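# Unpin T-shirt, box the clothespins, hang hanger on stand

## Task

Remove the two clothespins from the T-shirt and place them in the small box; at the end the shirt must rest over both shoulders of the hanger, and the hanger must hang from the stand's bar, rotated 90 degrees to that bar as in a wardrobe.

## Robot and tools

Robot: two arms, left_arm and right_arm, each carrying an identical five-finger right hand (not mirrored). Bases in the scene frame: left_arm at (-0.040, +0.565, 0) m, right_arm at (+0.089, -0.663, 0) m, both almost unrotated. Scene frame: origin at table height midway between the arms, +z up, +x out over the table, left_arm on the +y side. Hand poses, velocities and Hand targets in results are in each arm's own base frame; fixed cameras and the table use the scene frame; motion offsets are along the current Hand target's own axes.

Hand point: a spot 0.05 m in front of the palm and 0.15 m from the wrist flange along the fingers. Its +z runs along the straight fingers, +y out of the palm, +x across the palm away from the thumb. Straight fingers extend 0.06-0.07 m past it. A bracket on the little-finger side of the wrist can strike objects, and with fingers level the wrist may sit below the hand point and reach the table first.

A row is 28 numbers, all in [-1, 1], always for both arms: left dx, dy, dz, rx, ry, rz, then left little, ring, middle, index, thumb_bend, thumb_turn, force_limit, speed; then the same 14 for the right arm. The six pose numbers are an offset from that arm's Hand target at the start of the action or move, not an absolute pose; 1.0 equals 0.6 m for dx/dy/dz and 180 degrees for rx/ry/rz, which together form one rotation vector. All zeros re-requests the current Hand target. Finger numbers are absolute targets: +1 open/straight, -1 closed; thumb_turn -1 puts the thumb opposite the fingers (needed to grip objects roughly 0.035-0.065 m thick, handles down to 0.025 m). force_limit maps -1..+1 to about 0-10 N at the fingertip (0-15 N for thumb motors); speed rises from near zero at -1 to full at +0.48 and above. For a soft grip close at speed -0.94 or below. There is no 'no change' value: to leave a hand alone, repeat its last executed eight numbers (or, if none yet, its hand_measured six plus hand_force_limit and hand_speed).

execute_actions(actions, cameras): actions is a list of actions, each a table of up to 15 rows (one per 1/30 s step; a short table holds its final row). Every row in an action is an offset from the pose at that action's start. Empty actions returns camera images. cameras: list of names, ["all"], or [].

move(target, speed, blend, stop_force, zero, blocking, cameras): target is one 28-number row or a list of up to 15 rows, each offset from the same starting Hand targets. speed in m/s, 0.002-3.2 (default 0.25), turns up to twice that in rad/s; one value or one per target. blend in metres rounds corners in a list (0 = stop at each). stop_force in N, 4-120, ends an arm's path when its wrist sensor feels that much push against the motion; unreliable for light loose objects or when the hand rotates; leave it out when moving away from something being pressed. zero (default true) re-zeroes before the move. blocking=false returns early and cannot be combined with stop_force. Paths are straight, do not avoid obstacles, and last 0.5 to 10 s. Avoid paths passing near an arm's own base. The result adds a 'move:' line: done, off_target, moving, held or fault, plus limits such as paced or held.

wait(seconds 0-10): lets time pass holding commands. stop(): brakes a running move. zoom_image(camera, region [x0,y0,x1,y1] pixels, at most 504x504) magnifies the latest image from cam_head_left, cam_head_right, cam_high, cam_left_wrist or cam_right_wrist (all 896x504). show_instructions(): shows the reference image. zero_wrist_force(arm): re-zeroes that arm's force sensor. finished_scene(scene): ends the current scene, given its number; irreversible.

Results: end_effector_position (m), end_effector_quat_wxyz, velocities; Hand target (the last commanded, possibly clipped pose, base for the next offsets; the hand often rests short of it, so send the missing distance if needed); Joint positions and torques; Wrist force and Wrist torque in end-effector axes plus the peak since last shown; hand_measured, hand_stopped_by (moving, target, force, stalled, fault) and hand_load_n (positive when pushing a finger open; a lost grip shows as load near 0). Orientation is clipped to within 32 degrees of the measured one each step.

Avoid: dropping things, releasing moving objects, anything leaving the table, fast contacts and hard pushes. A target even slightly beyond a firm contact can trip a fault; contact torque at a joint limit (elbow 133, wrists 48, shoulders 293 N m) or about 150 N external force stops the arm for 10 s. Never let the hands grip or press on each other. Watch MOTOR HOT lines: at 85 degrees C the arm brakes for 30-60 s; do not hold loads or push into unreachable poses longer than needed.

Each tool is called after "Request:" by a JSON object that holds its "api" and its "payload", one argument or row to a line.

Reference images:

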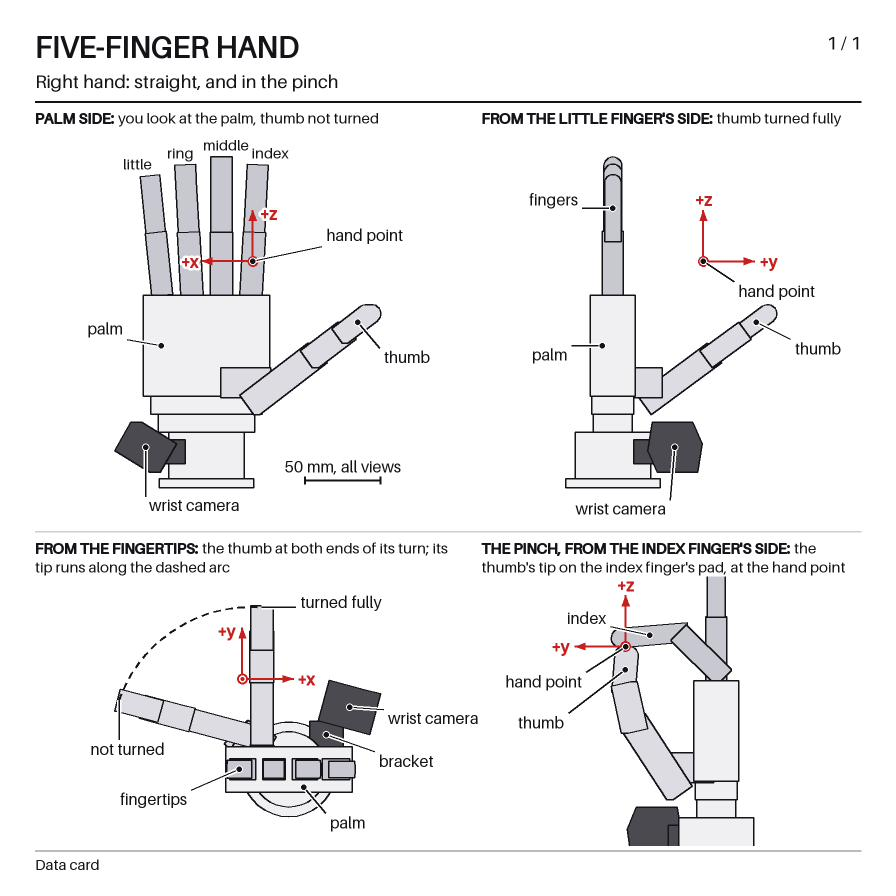

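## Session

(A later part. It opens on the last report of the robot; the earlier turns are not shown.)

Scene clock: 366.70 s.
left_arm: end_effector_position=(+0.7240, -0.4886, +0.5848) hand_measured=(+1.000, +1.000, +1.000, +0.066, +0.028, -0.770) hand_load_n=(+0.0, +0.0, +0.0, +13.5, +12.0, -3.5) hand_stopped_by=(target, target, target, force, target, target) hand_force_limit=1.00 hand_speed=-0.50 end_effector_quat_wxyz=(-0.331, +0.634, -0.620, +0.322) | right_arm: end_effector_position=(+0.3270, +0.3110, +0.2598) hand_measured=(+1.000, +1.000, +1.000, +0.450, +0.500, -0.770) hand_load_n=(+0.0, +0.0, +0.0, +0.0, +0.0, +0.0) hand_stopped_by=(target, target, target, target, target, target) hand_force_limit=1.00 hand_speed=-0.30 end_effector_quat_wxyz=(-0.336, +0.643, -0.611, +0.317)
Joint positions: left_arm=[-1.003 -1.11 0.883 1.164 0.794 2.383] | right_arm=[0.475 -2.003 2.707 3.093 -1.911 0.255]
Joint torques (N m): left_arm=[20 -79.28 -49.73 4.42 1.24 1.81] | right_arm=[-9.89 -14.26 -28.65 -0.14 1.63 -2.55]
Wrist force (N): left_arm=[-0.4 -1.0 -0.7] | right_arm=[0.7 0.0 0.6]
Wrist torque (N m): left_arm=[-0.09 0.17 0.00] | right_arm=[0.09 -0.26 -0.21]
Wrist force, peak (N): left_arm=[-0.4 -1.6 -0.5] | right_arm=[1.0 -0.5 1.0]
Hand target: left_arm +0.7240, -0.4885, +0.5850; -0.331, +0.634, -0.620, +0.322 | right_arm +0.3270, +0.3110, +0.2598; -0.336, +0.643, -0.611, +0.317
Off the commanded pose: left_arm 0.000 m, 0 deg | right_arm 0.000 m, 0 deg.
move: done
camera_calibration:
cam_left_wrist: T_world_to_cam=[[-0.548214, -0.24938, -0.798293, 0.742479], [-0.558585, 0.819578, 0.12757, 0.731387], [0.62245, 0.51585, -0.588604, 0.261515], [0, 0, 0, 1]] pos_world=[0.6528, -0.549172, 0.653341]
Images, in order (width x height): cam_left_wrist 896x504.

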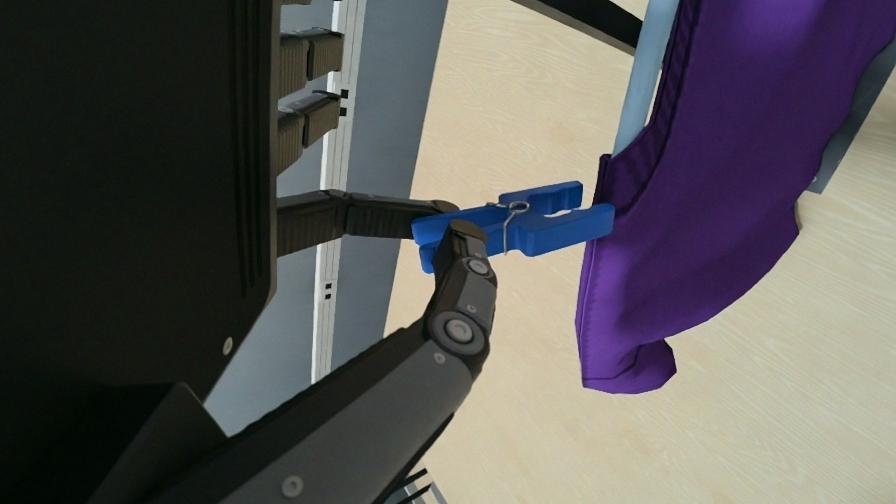

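Request:
{"api": "move", "payload": {
  "target": [
    [-0.0108,-0.0617,-0.0428,0,0,0,1,1,1,-0.03,0.02,-0.77,1,-0.5,0,0,0,0,0,0,1,1,1,0.45,0.5,-0.77,1,-0.3],
    [-0.0628,0.1178,-0.2698,0,0,0,1,1,1,-0.03,0.02,-0.77,1,-0.5,0,0,0,0,0,0,1,1,1,0.45,0.5,-0.77,1,-0.3],
    [0.0757,0.7033,-0.0307,0,0,0,1,1,1,-0.03,0.02,-0.77,1,-0.5,0,0,0,0,0,0,1,1,1,0.45,0.5,-0.77,1,-0.3],
    [0.0757,0.8807,0.0937,0,0,0,1,1,1,-0.03,0.02,-0.77,1,-0.5,0,0,0,0,0,0,1,1,1,0.45,0.5,-0.77,1,-0.3]
  ],
  "speed": [0.1,0.2,0.2,0.15],
  "blend": [0.01,0.03,0.03,0],
  "cameras": ["all"]
}}

Scene clock: 392.97 s.
left_arm: end_effector_position=(+0.4676, -0.5393, +0.1203) hand_measured=(+1.000, +1.000, +1.000, +0.066, +0.028, -0.770) hand_load_n=(+0.0, +0.0, +0.0, +13.5, +12.0, -3.5) hand_stopped_by=(target, target, target, force, target, target) hand_force_limit=1.00 hand_speed=-0.50 end_effector_quat_wxyz=(-0.331, +0.634, -0.620, +0.322) | right_arm: end_effector_position=(+0.3270, +0.3110, +0.2598) hand_measured=(+1.000, +1.000, +1.000, +0.450, +0.500, -0.770) hand_load_n=(+0.0, +0.0, +0.0, -0.5, +0.0, -0.5) hand_stopped_by=(target, target, target, target, target, target) hand_force_limit=1.00 hand_speed=-0.30 end_effector_quat_wxyz=(-0.336, +0.643, -0.611, +0.317)
Joint positions: left_arm=[-1.387 -1.066 1.764 0.65 0.63 1.846] | right_arm=[0.475 -2.003 2.707 3.093 -1.911 0.255]
Joint torques (N m): left_arm=[21.35 -59.46 -12.8 2.08 -3.7 1.88] | right_arm=[-9.34 -13.97 -29.63 -0.47 1.18 -2.33]
Wrist force (N): left_arm=[0.1 -1.1 0.1] | right_arm=[0.6 -0.2 0.5]
Wrist torque (N m): left_arm=[-0.12 0.08 0.13] | right_arm=[0.07 -0.23 -0.23]
Wrist force, peak (N): left_arm=[-0.5 -2.5 -0.4] | right_arm=[1.1 -0.3 0.9]
Hand target: left_arm +0.4677, -0.5393, +0.1200; -0.331, +0.634, -0.620, +0.322 | right_arm +0.3270, +0.3110, +0.2598; -0.336, +0.643, -0.611, +0.317
Off the commanded pose: left_arm 0.000 m, 0 deg | right_arm 0.000 m, 0 deg.
move: done
camera_calibration:
cam_left_wrist: T_world_to_cam=[[-0.548258, -0.249315, -0.798282, 0.218551], [-0.558542, 0.819598, 0.127632, 0.689095], [0.62245, 0.515849, -0.588605, 0.173846], [0, 0, 0, 1]] pos_world=[0.3965, -0.599972, 0.188841]
cam_right_wrist: T_world_to_cam=[[-0.555705, -0.331241, -0.762542, 0.477054], [-0.60159, 0.793277, 0.0938187, -0.0718327], [0.57383, 0.510873, -0.6401, -0.0674548], [0, 0, 0, 1]] pos_world=[0.260595, 0.249464, 0.327335]

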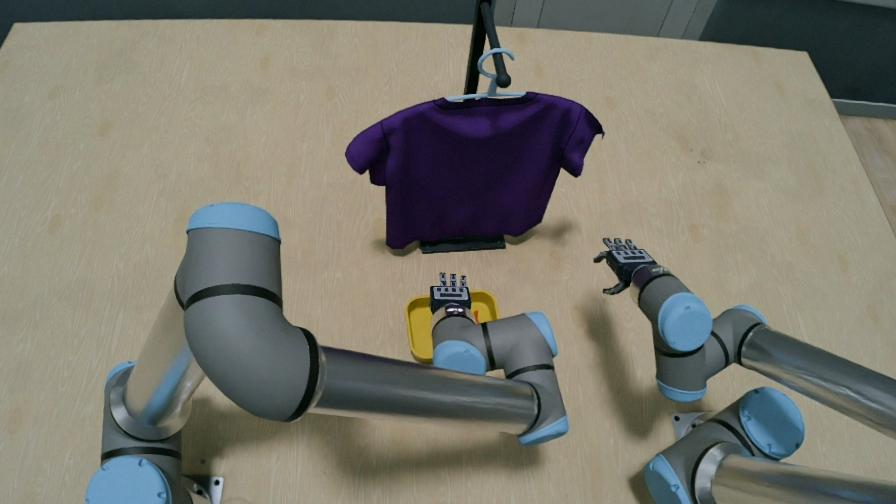

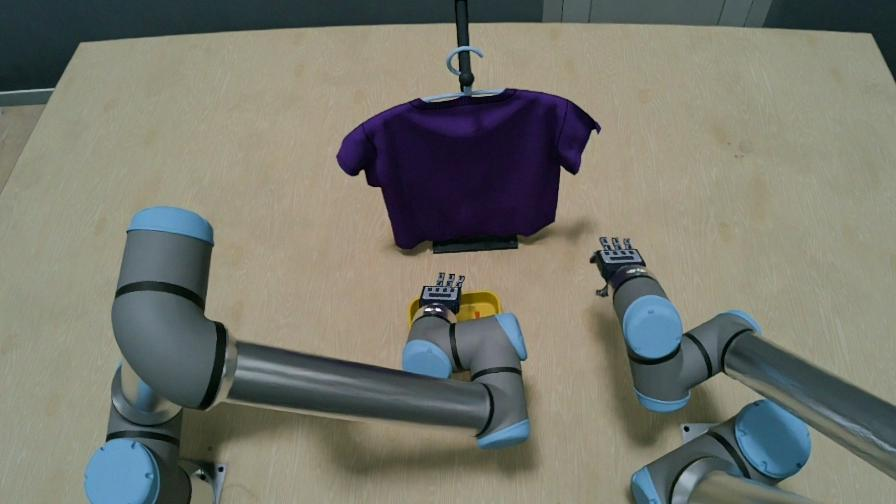

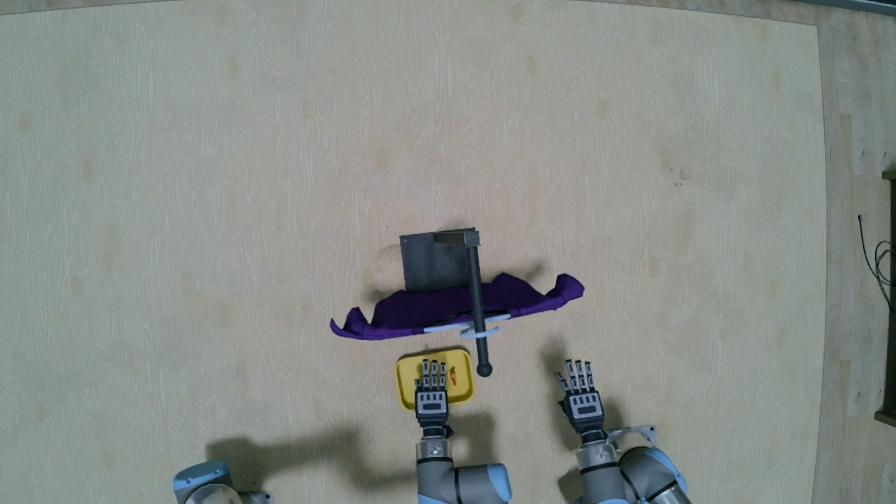

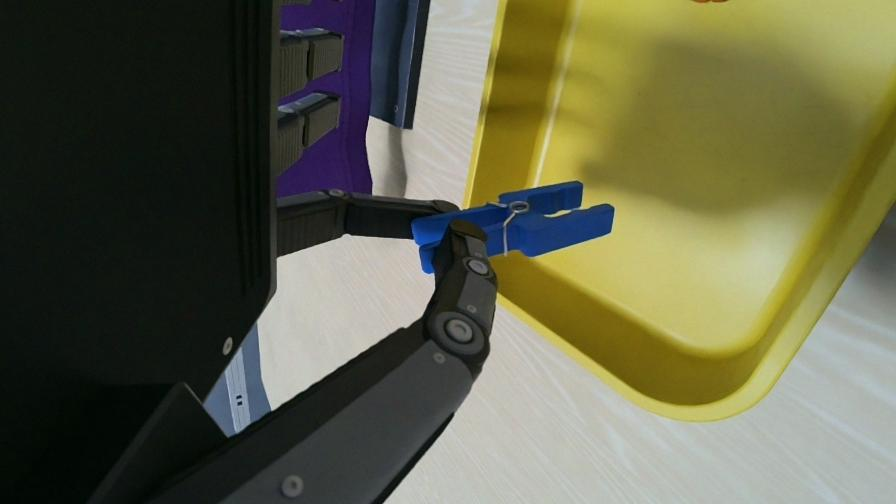

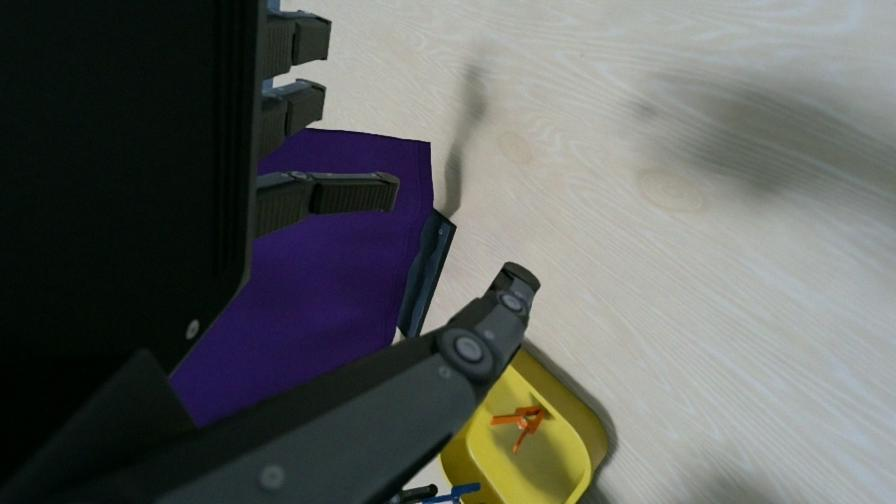

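Request:
{"api": "move", "payload": {
  "target": [-0.0004,0.1187,0.0629,0,0,0,1,1,1,-0.03,0.02,-0.77,1,-0.5,0,0,0,0,0,0,1,1,1,0.45,0.5,-0.77,1,-0.3],
  "speed": 0.03,
  "stop_force": 4,
  "cameras": ["cam_left_wrist", "cam_high"]
}}

Request:
{"api": "zoom_image", "payload": {
  "camera": "cam_high",
  "region": [400, 220, 540, 420]
}}

Scene clock: 405.90 s.
left_arm: end_effector_position=(+0.4601, -0.5392, +0.0591) hand_measured=(+1.000, +1.000, +1.000, +0.066, +0.028, -0.770) hand_load_n=(+0.0, +0.0, +0.0, +13.5, +9.0, -3.0) hand_stopped_by=(target, target, target, force, target, target) hand_force_limit=1.00 hand_speed=-0.50 end_effector_quat_wxyz=(-0.331, +0.634, -0.620, +0.322) | right_arm: end_effector_position=(+0.3270, +0.3110, +0.2598) hand_measured=(+1.000, +1.000, +1.000, +0.450, +0.500, -0.770) hand_load_n=(+0.0, -0.5, +0.0, +0.0, +0.0, +0.0) hand_stopped_by=(target, target, target, target, target, target) hand_force_limit=1.00 hand_speed=-0.30 end_effector_quat_wxyz=(-0.336, +0.643, -0.611, +0.317)
Joint positions: left_arm=[-1.399 -0.998 1.796 0.566 0.627 1.826] | right_arm=[0.475 -2.003 2.707 3.093 -1.911 0.255]
Joint torques (N m): left_arm=[18.78 -78.32 -37.01 5.57 0.53 2.39] | right_arm=[-9.65 -14.6 -30.37 -0.42 0.98 -1.84]
Wrist force (N): left_arm=[-0.3 -2.0 -1.0] | right_arm=[1.0 -0.2 0.5]
Wrist torque (N m): left_arm=[-0.17 0.20 0.21] | right_arm=[0.08 -0.30 -0.19]
Wrist force, peak (N): left_arm=[-1.9 -5.8 -2.8] | right_arm=[1.1 -0.1 1.0]
Hand target: left_arm +0.4601, -0.5392, +0.0591; -0.331, +0.634, -0.620, +0.322 (not the last commanded pose) | right_arm +0.3270, +0.3110, +0.2598; -0.336, +0.643, -0.611, +0.317
Off the commanded pose: left_arm 0.019 m, 0 deg | right_arm 0.000 m, 0 deg.
move: contact (left_arm)
camera_calibration:
cam_left_wrist: T_world_to_cam=[[-0.548163, -0.249306, -0.798351, 0.165556], [-0.558631, 0.819536, 0.127645, 0.692493], [0.622454, 0.515954, -0.588509, 0.1425], [0, 0, 0, 1]] pos_world=[0.3889, -0.599772, 0.127641]
Images, in order (width x height): cam_high 896x504, cam_left_wrist 896x504.

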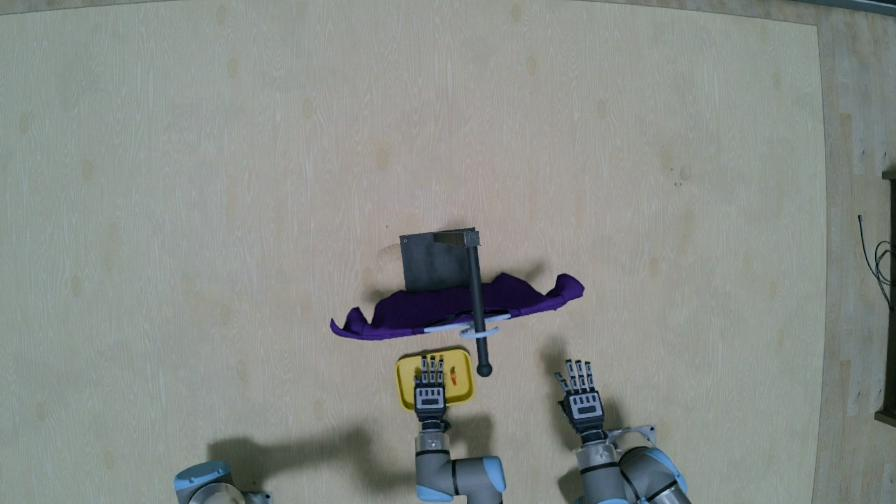

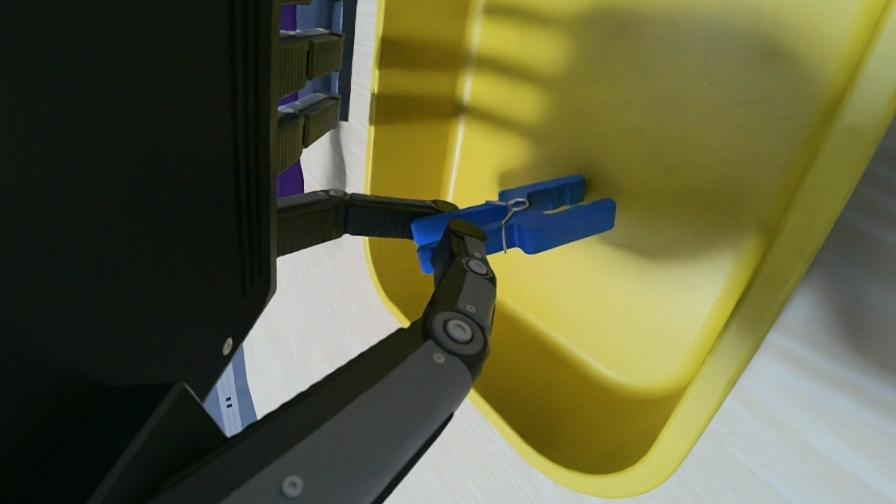

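Scaled by 2.520 from the camera's 896x504 image, which has a finer 1280x720 frame.

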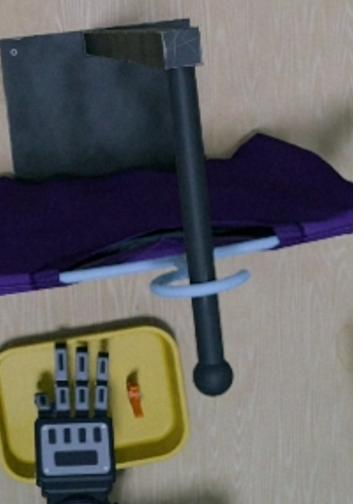

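Request:
{"api": "move", "payload": {
  "target": [
    [0,0,0,0,0,0,1,1,1,0.2,0.25,-0.77,1,-0.6,0,0,0,0,0,0,1,1,1,0.45,0.5,-0.77,1,-0.3],
    [0,0,0,0,0,0,1,1,1,0.45,0.5,-0.77,1,-0.3,0,0,0,0,0,0,1,1,1,0.45,0.5,-0.77,1,-0.3],
    [0,-0.1365,-0.0957,0,0,0,1,1,1,0.45,0.5,-0.77,1,-0.3,0,0,0,0,0,0,1,1,1,0.45,0.5,-0.77,1,-0.3],
    [-0.4165,-0.2788,-0.1830,0,0,0,1,1,1,0.45,0.5,-0.77,1,-0.3,0,0,0,0,0,0,1,1,1,0.45,0.5,-0.77,1,-0.3]
  ],
  "speed": [0.08,0.08,0.08,0.2],
  "blend": [0,0,0.02,0],
  "cameras": ["all"]
}}

Request:
{"api": "zoom_image", "payload": {
  "camera": "cam_high",
  "region": [320, 220, 600, 420]
}}

Request:
{"api": "zoom_image", "payload": {
  "camera": "cam_head_right",
  "region": [320, 30, 620, 380]
}}

Scene clock: 425.70 s.
left_arm: end_effector_position=(+0.4603, -0.2897, +0.2594) hand_measured=(+1.000, +1.000, +1.000, +0.450, +0.500, -0.770) hand_load_n=(+0.0, +0.0, +0.0, +0.0, +0.0, +0.0) hand_stopped_by=(target, target, target, target, target, target) hand_force_limit=1.00 hand_speed=-0.30 end_effector_quat_wxyz=(-0.331, +0.634, -0.620, +0.322) | right_arm: end_effector_position=(+0.3270, +0.3110, +0.2598) hand_measured=(+1.000, +1.000, +1.000, +0.450, +0.500, -0.770) hand_load_n=(+0.0, +0.0, +0.0, +0.0, +0.0, +0.0) hand_stopped_by=(target, target, target, target, target, target) hand_force_limit=1.00 hand_speed=-0.30 end_effector_quat_wxyz=(-0.336, +0.643, -0.611, +0.317)
Joint positions: left_arm=[-1.285 -1.555 2.087 0.687 0.658 2.008] | right_arm=[0.475 -2.003 2.707 3.093 -1.911 0.255]
Joint torques (N m): left_arm=[20.38 -44.33 -17.73 5.5 0.86 2.25] | right_arm=[-8.86 -11.93 -29.99 -0.6 1.18 -2.29]
Wrist force (N): left_arm=[0.2 -1.0 -0.1] | right_arm=[0.8 -0.1 0.6]
Wrist torque (N m): left_arm=[-0.10 0.08 0.09] | right_arm=[0.09 -0.28 -0.21]
Wrist force, peak (N): left_arm=[-0.5 -2.6 -1.7] | right_arm=[1.1 -0.3 0.9]
Hand target: left_arm +0.4603, -0.2895, +0.2595; -0.331, +0.634, -0.620, +0.322 | right_arm +0.3270, +0.3110, +0.2598; -0.336, +0.643, -0.611, +0.317
Off the commanded pose: left_arm 0.000 m, 0 deg | right_arm 0.000 m, 0 deg.
move: done
camera_calibration:
cam_left_wrist: T_world_to_cam=[[-0.548163, -0.249306, -0.798351, 0.387807], [-0.558631, 0.819536, 0.127645, 0.462701], [0.622454, 0.515954, -0.588509, 0.131513], [0, 0, 0, 1]] pos_world=[0.3892, -0.350372, 0.327941]
cam_right_wrist: T_world_to_cam=[[-0.555705, -0.331241, -0.762542, 0.477054], [-0.60159, 0.793277, 0.0938187, -0.0718327], [0.57383, 0.510873, -0.6401, -0.0674548], [0, 0, 0, 1]] pos_world=[0.260595, 0.249464, 0.327335]

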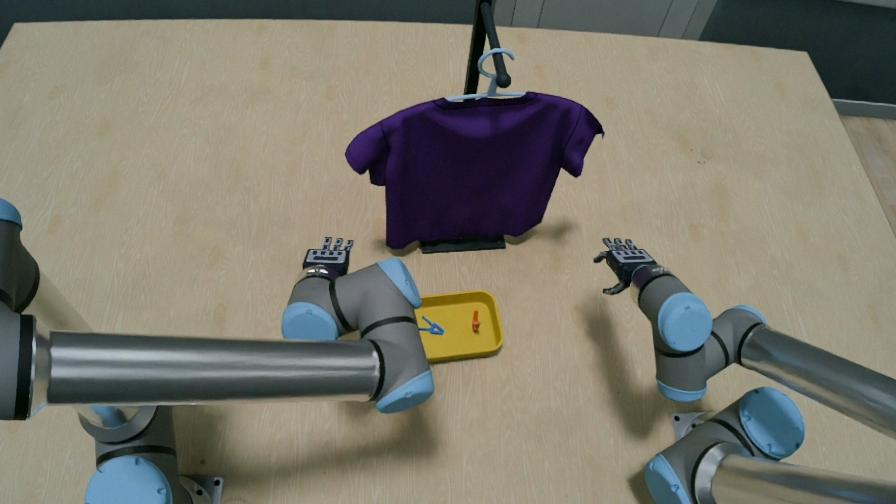

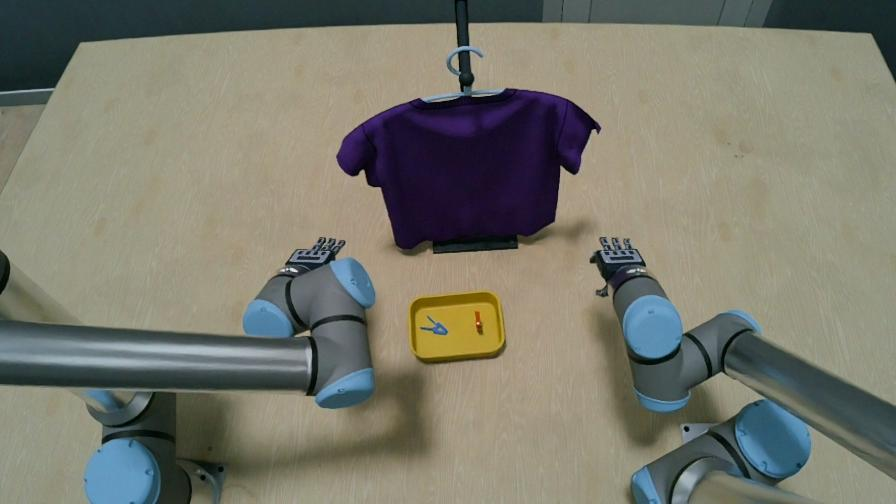

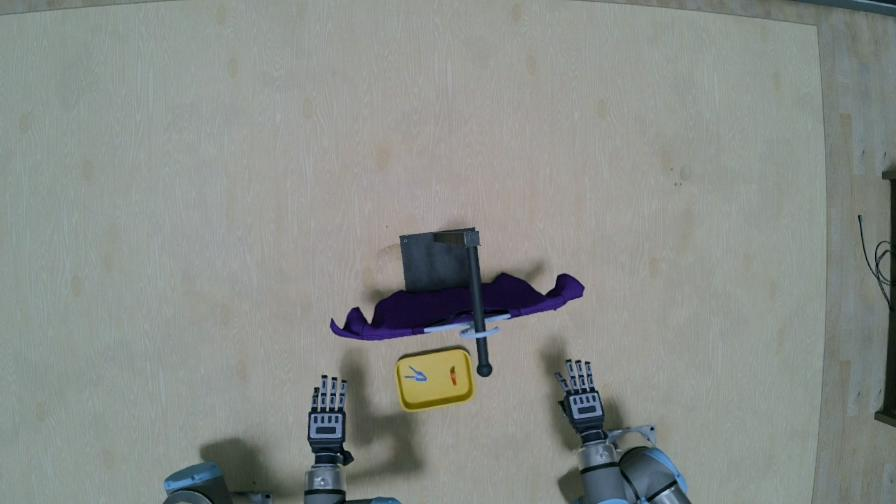

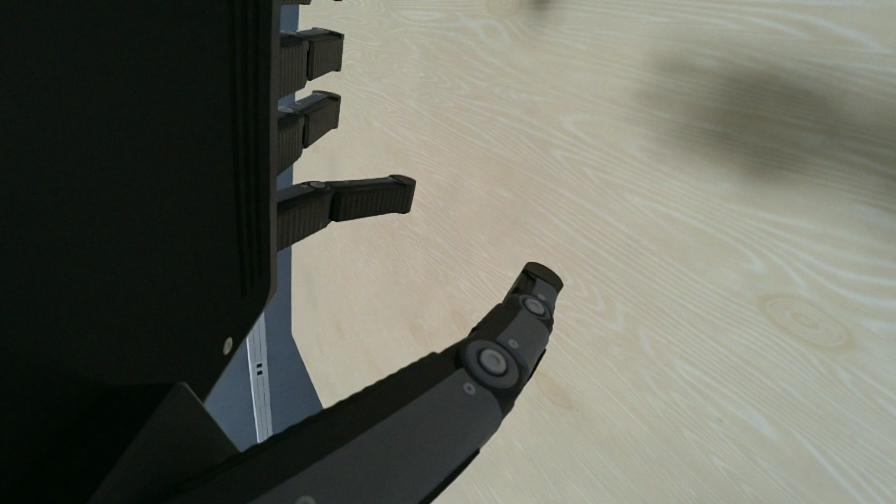

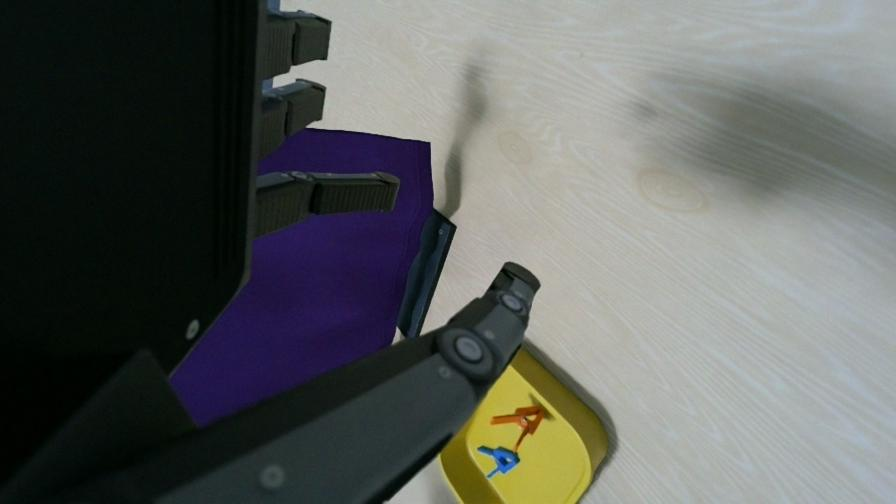

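Scaled by 1.800 from the camera's 896x504 image, which has a finer 1280x720 frame.

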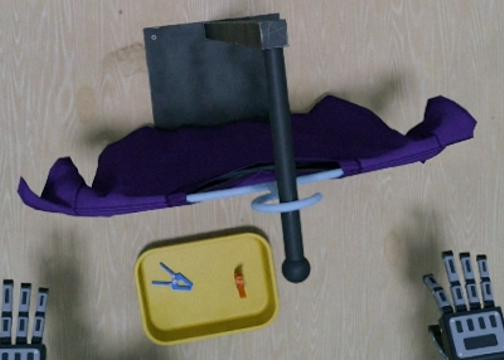

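Scaled by 1.440 from the camera's 896x504 image, which has a finer 1280x720 frame.

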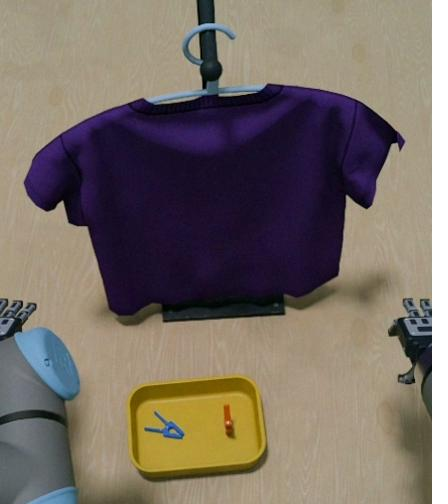

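Request:
{"api": "finished_scene", "payload": {
  "scene": 2
}}

The scene is finished: the task was done.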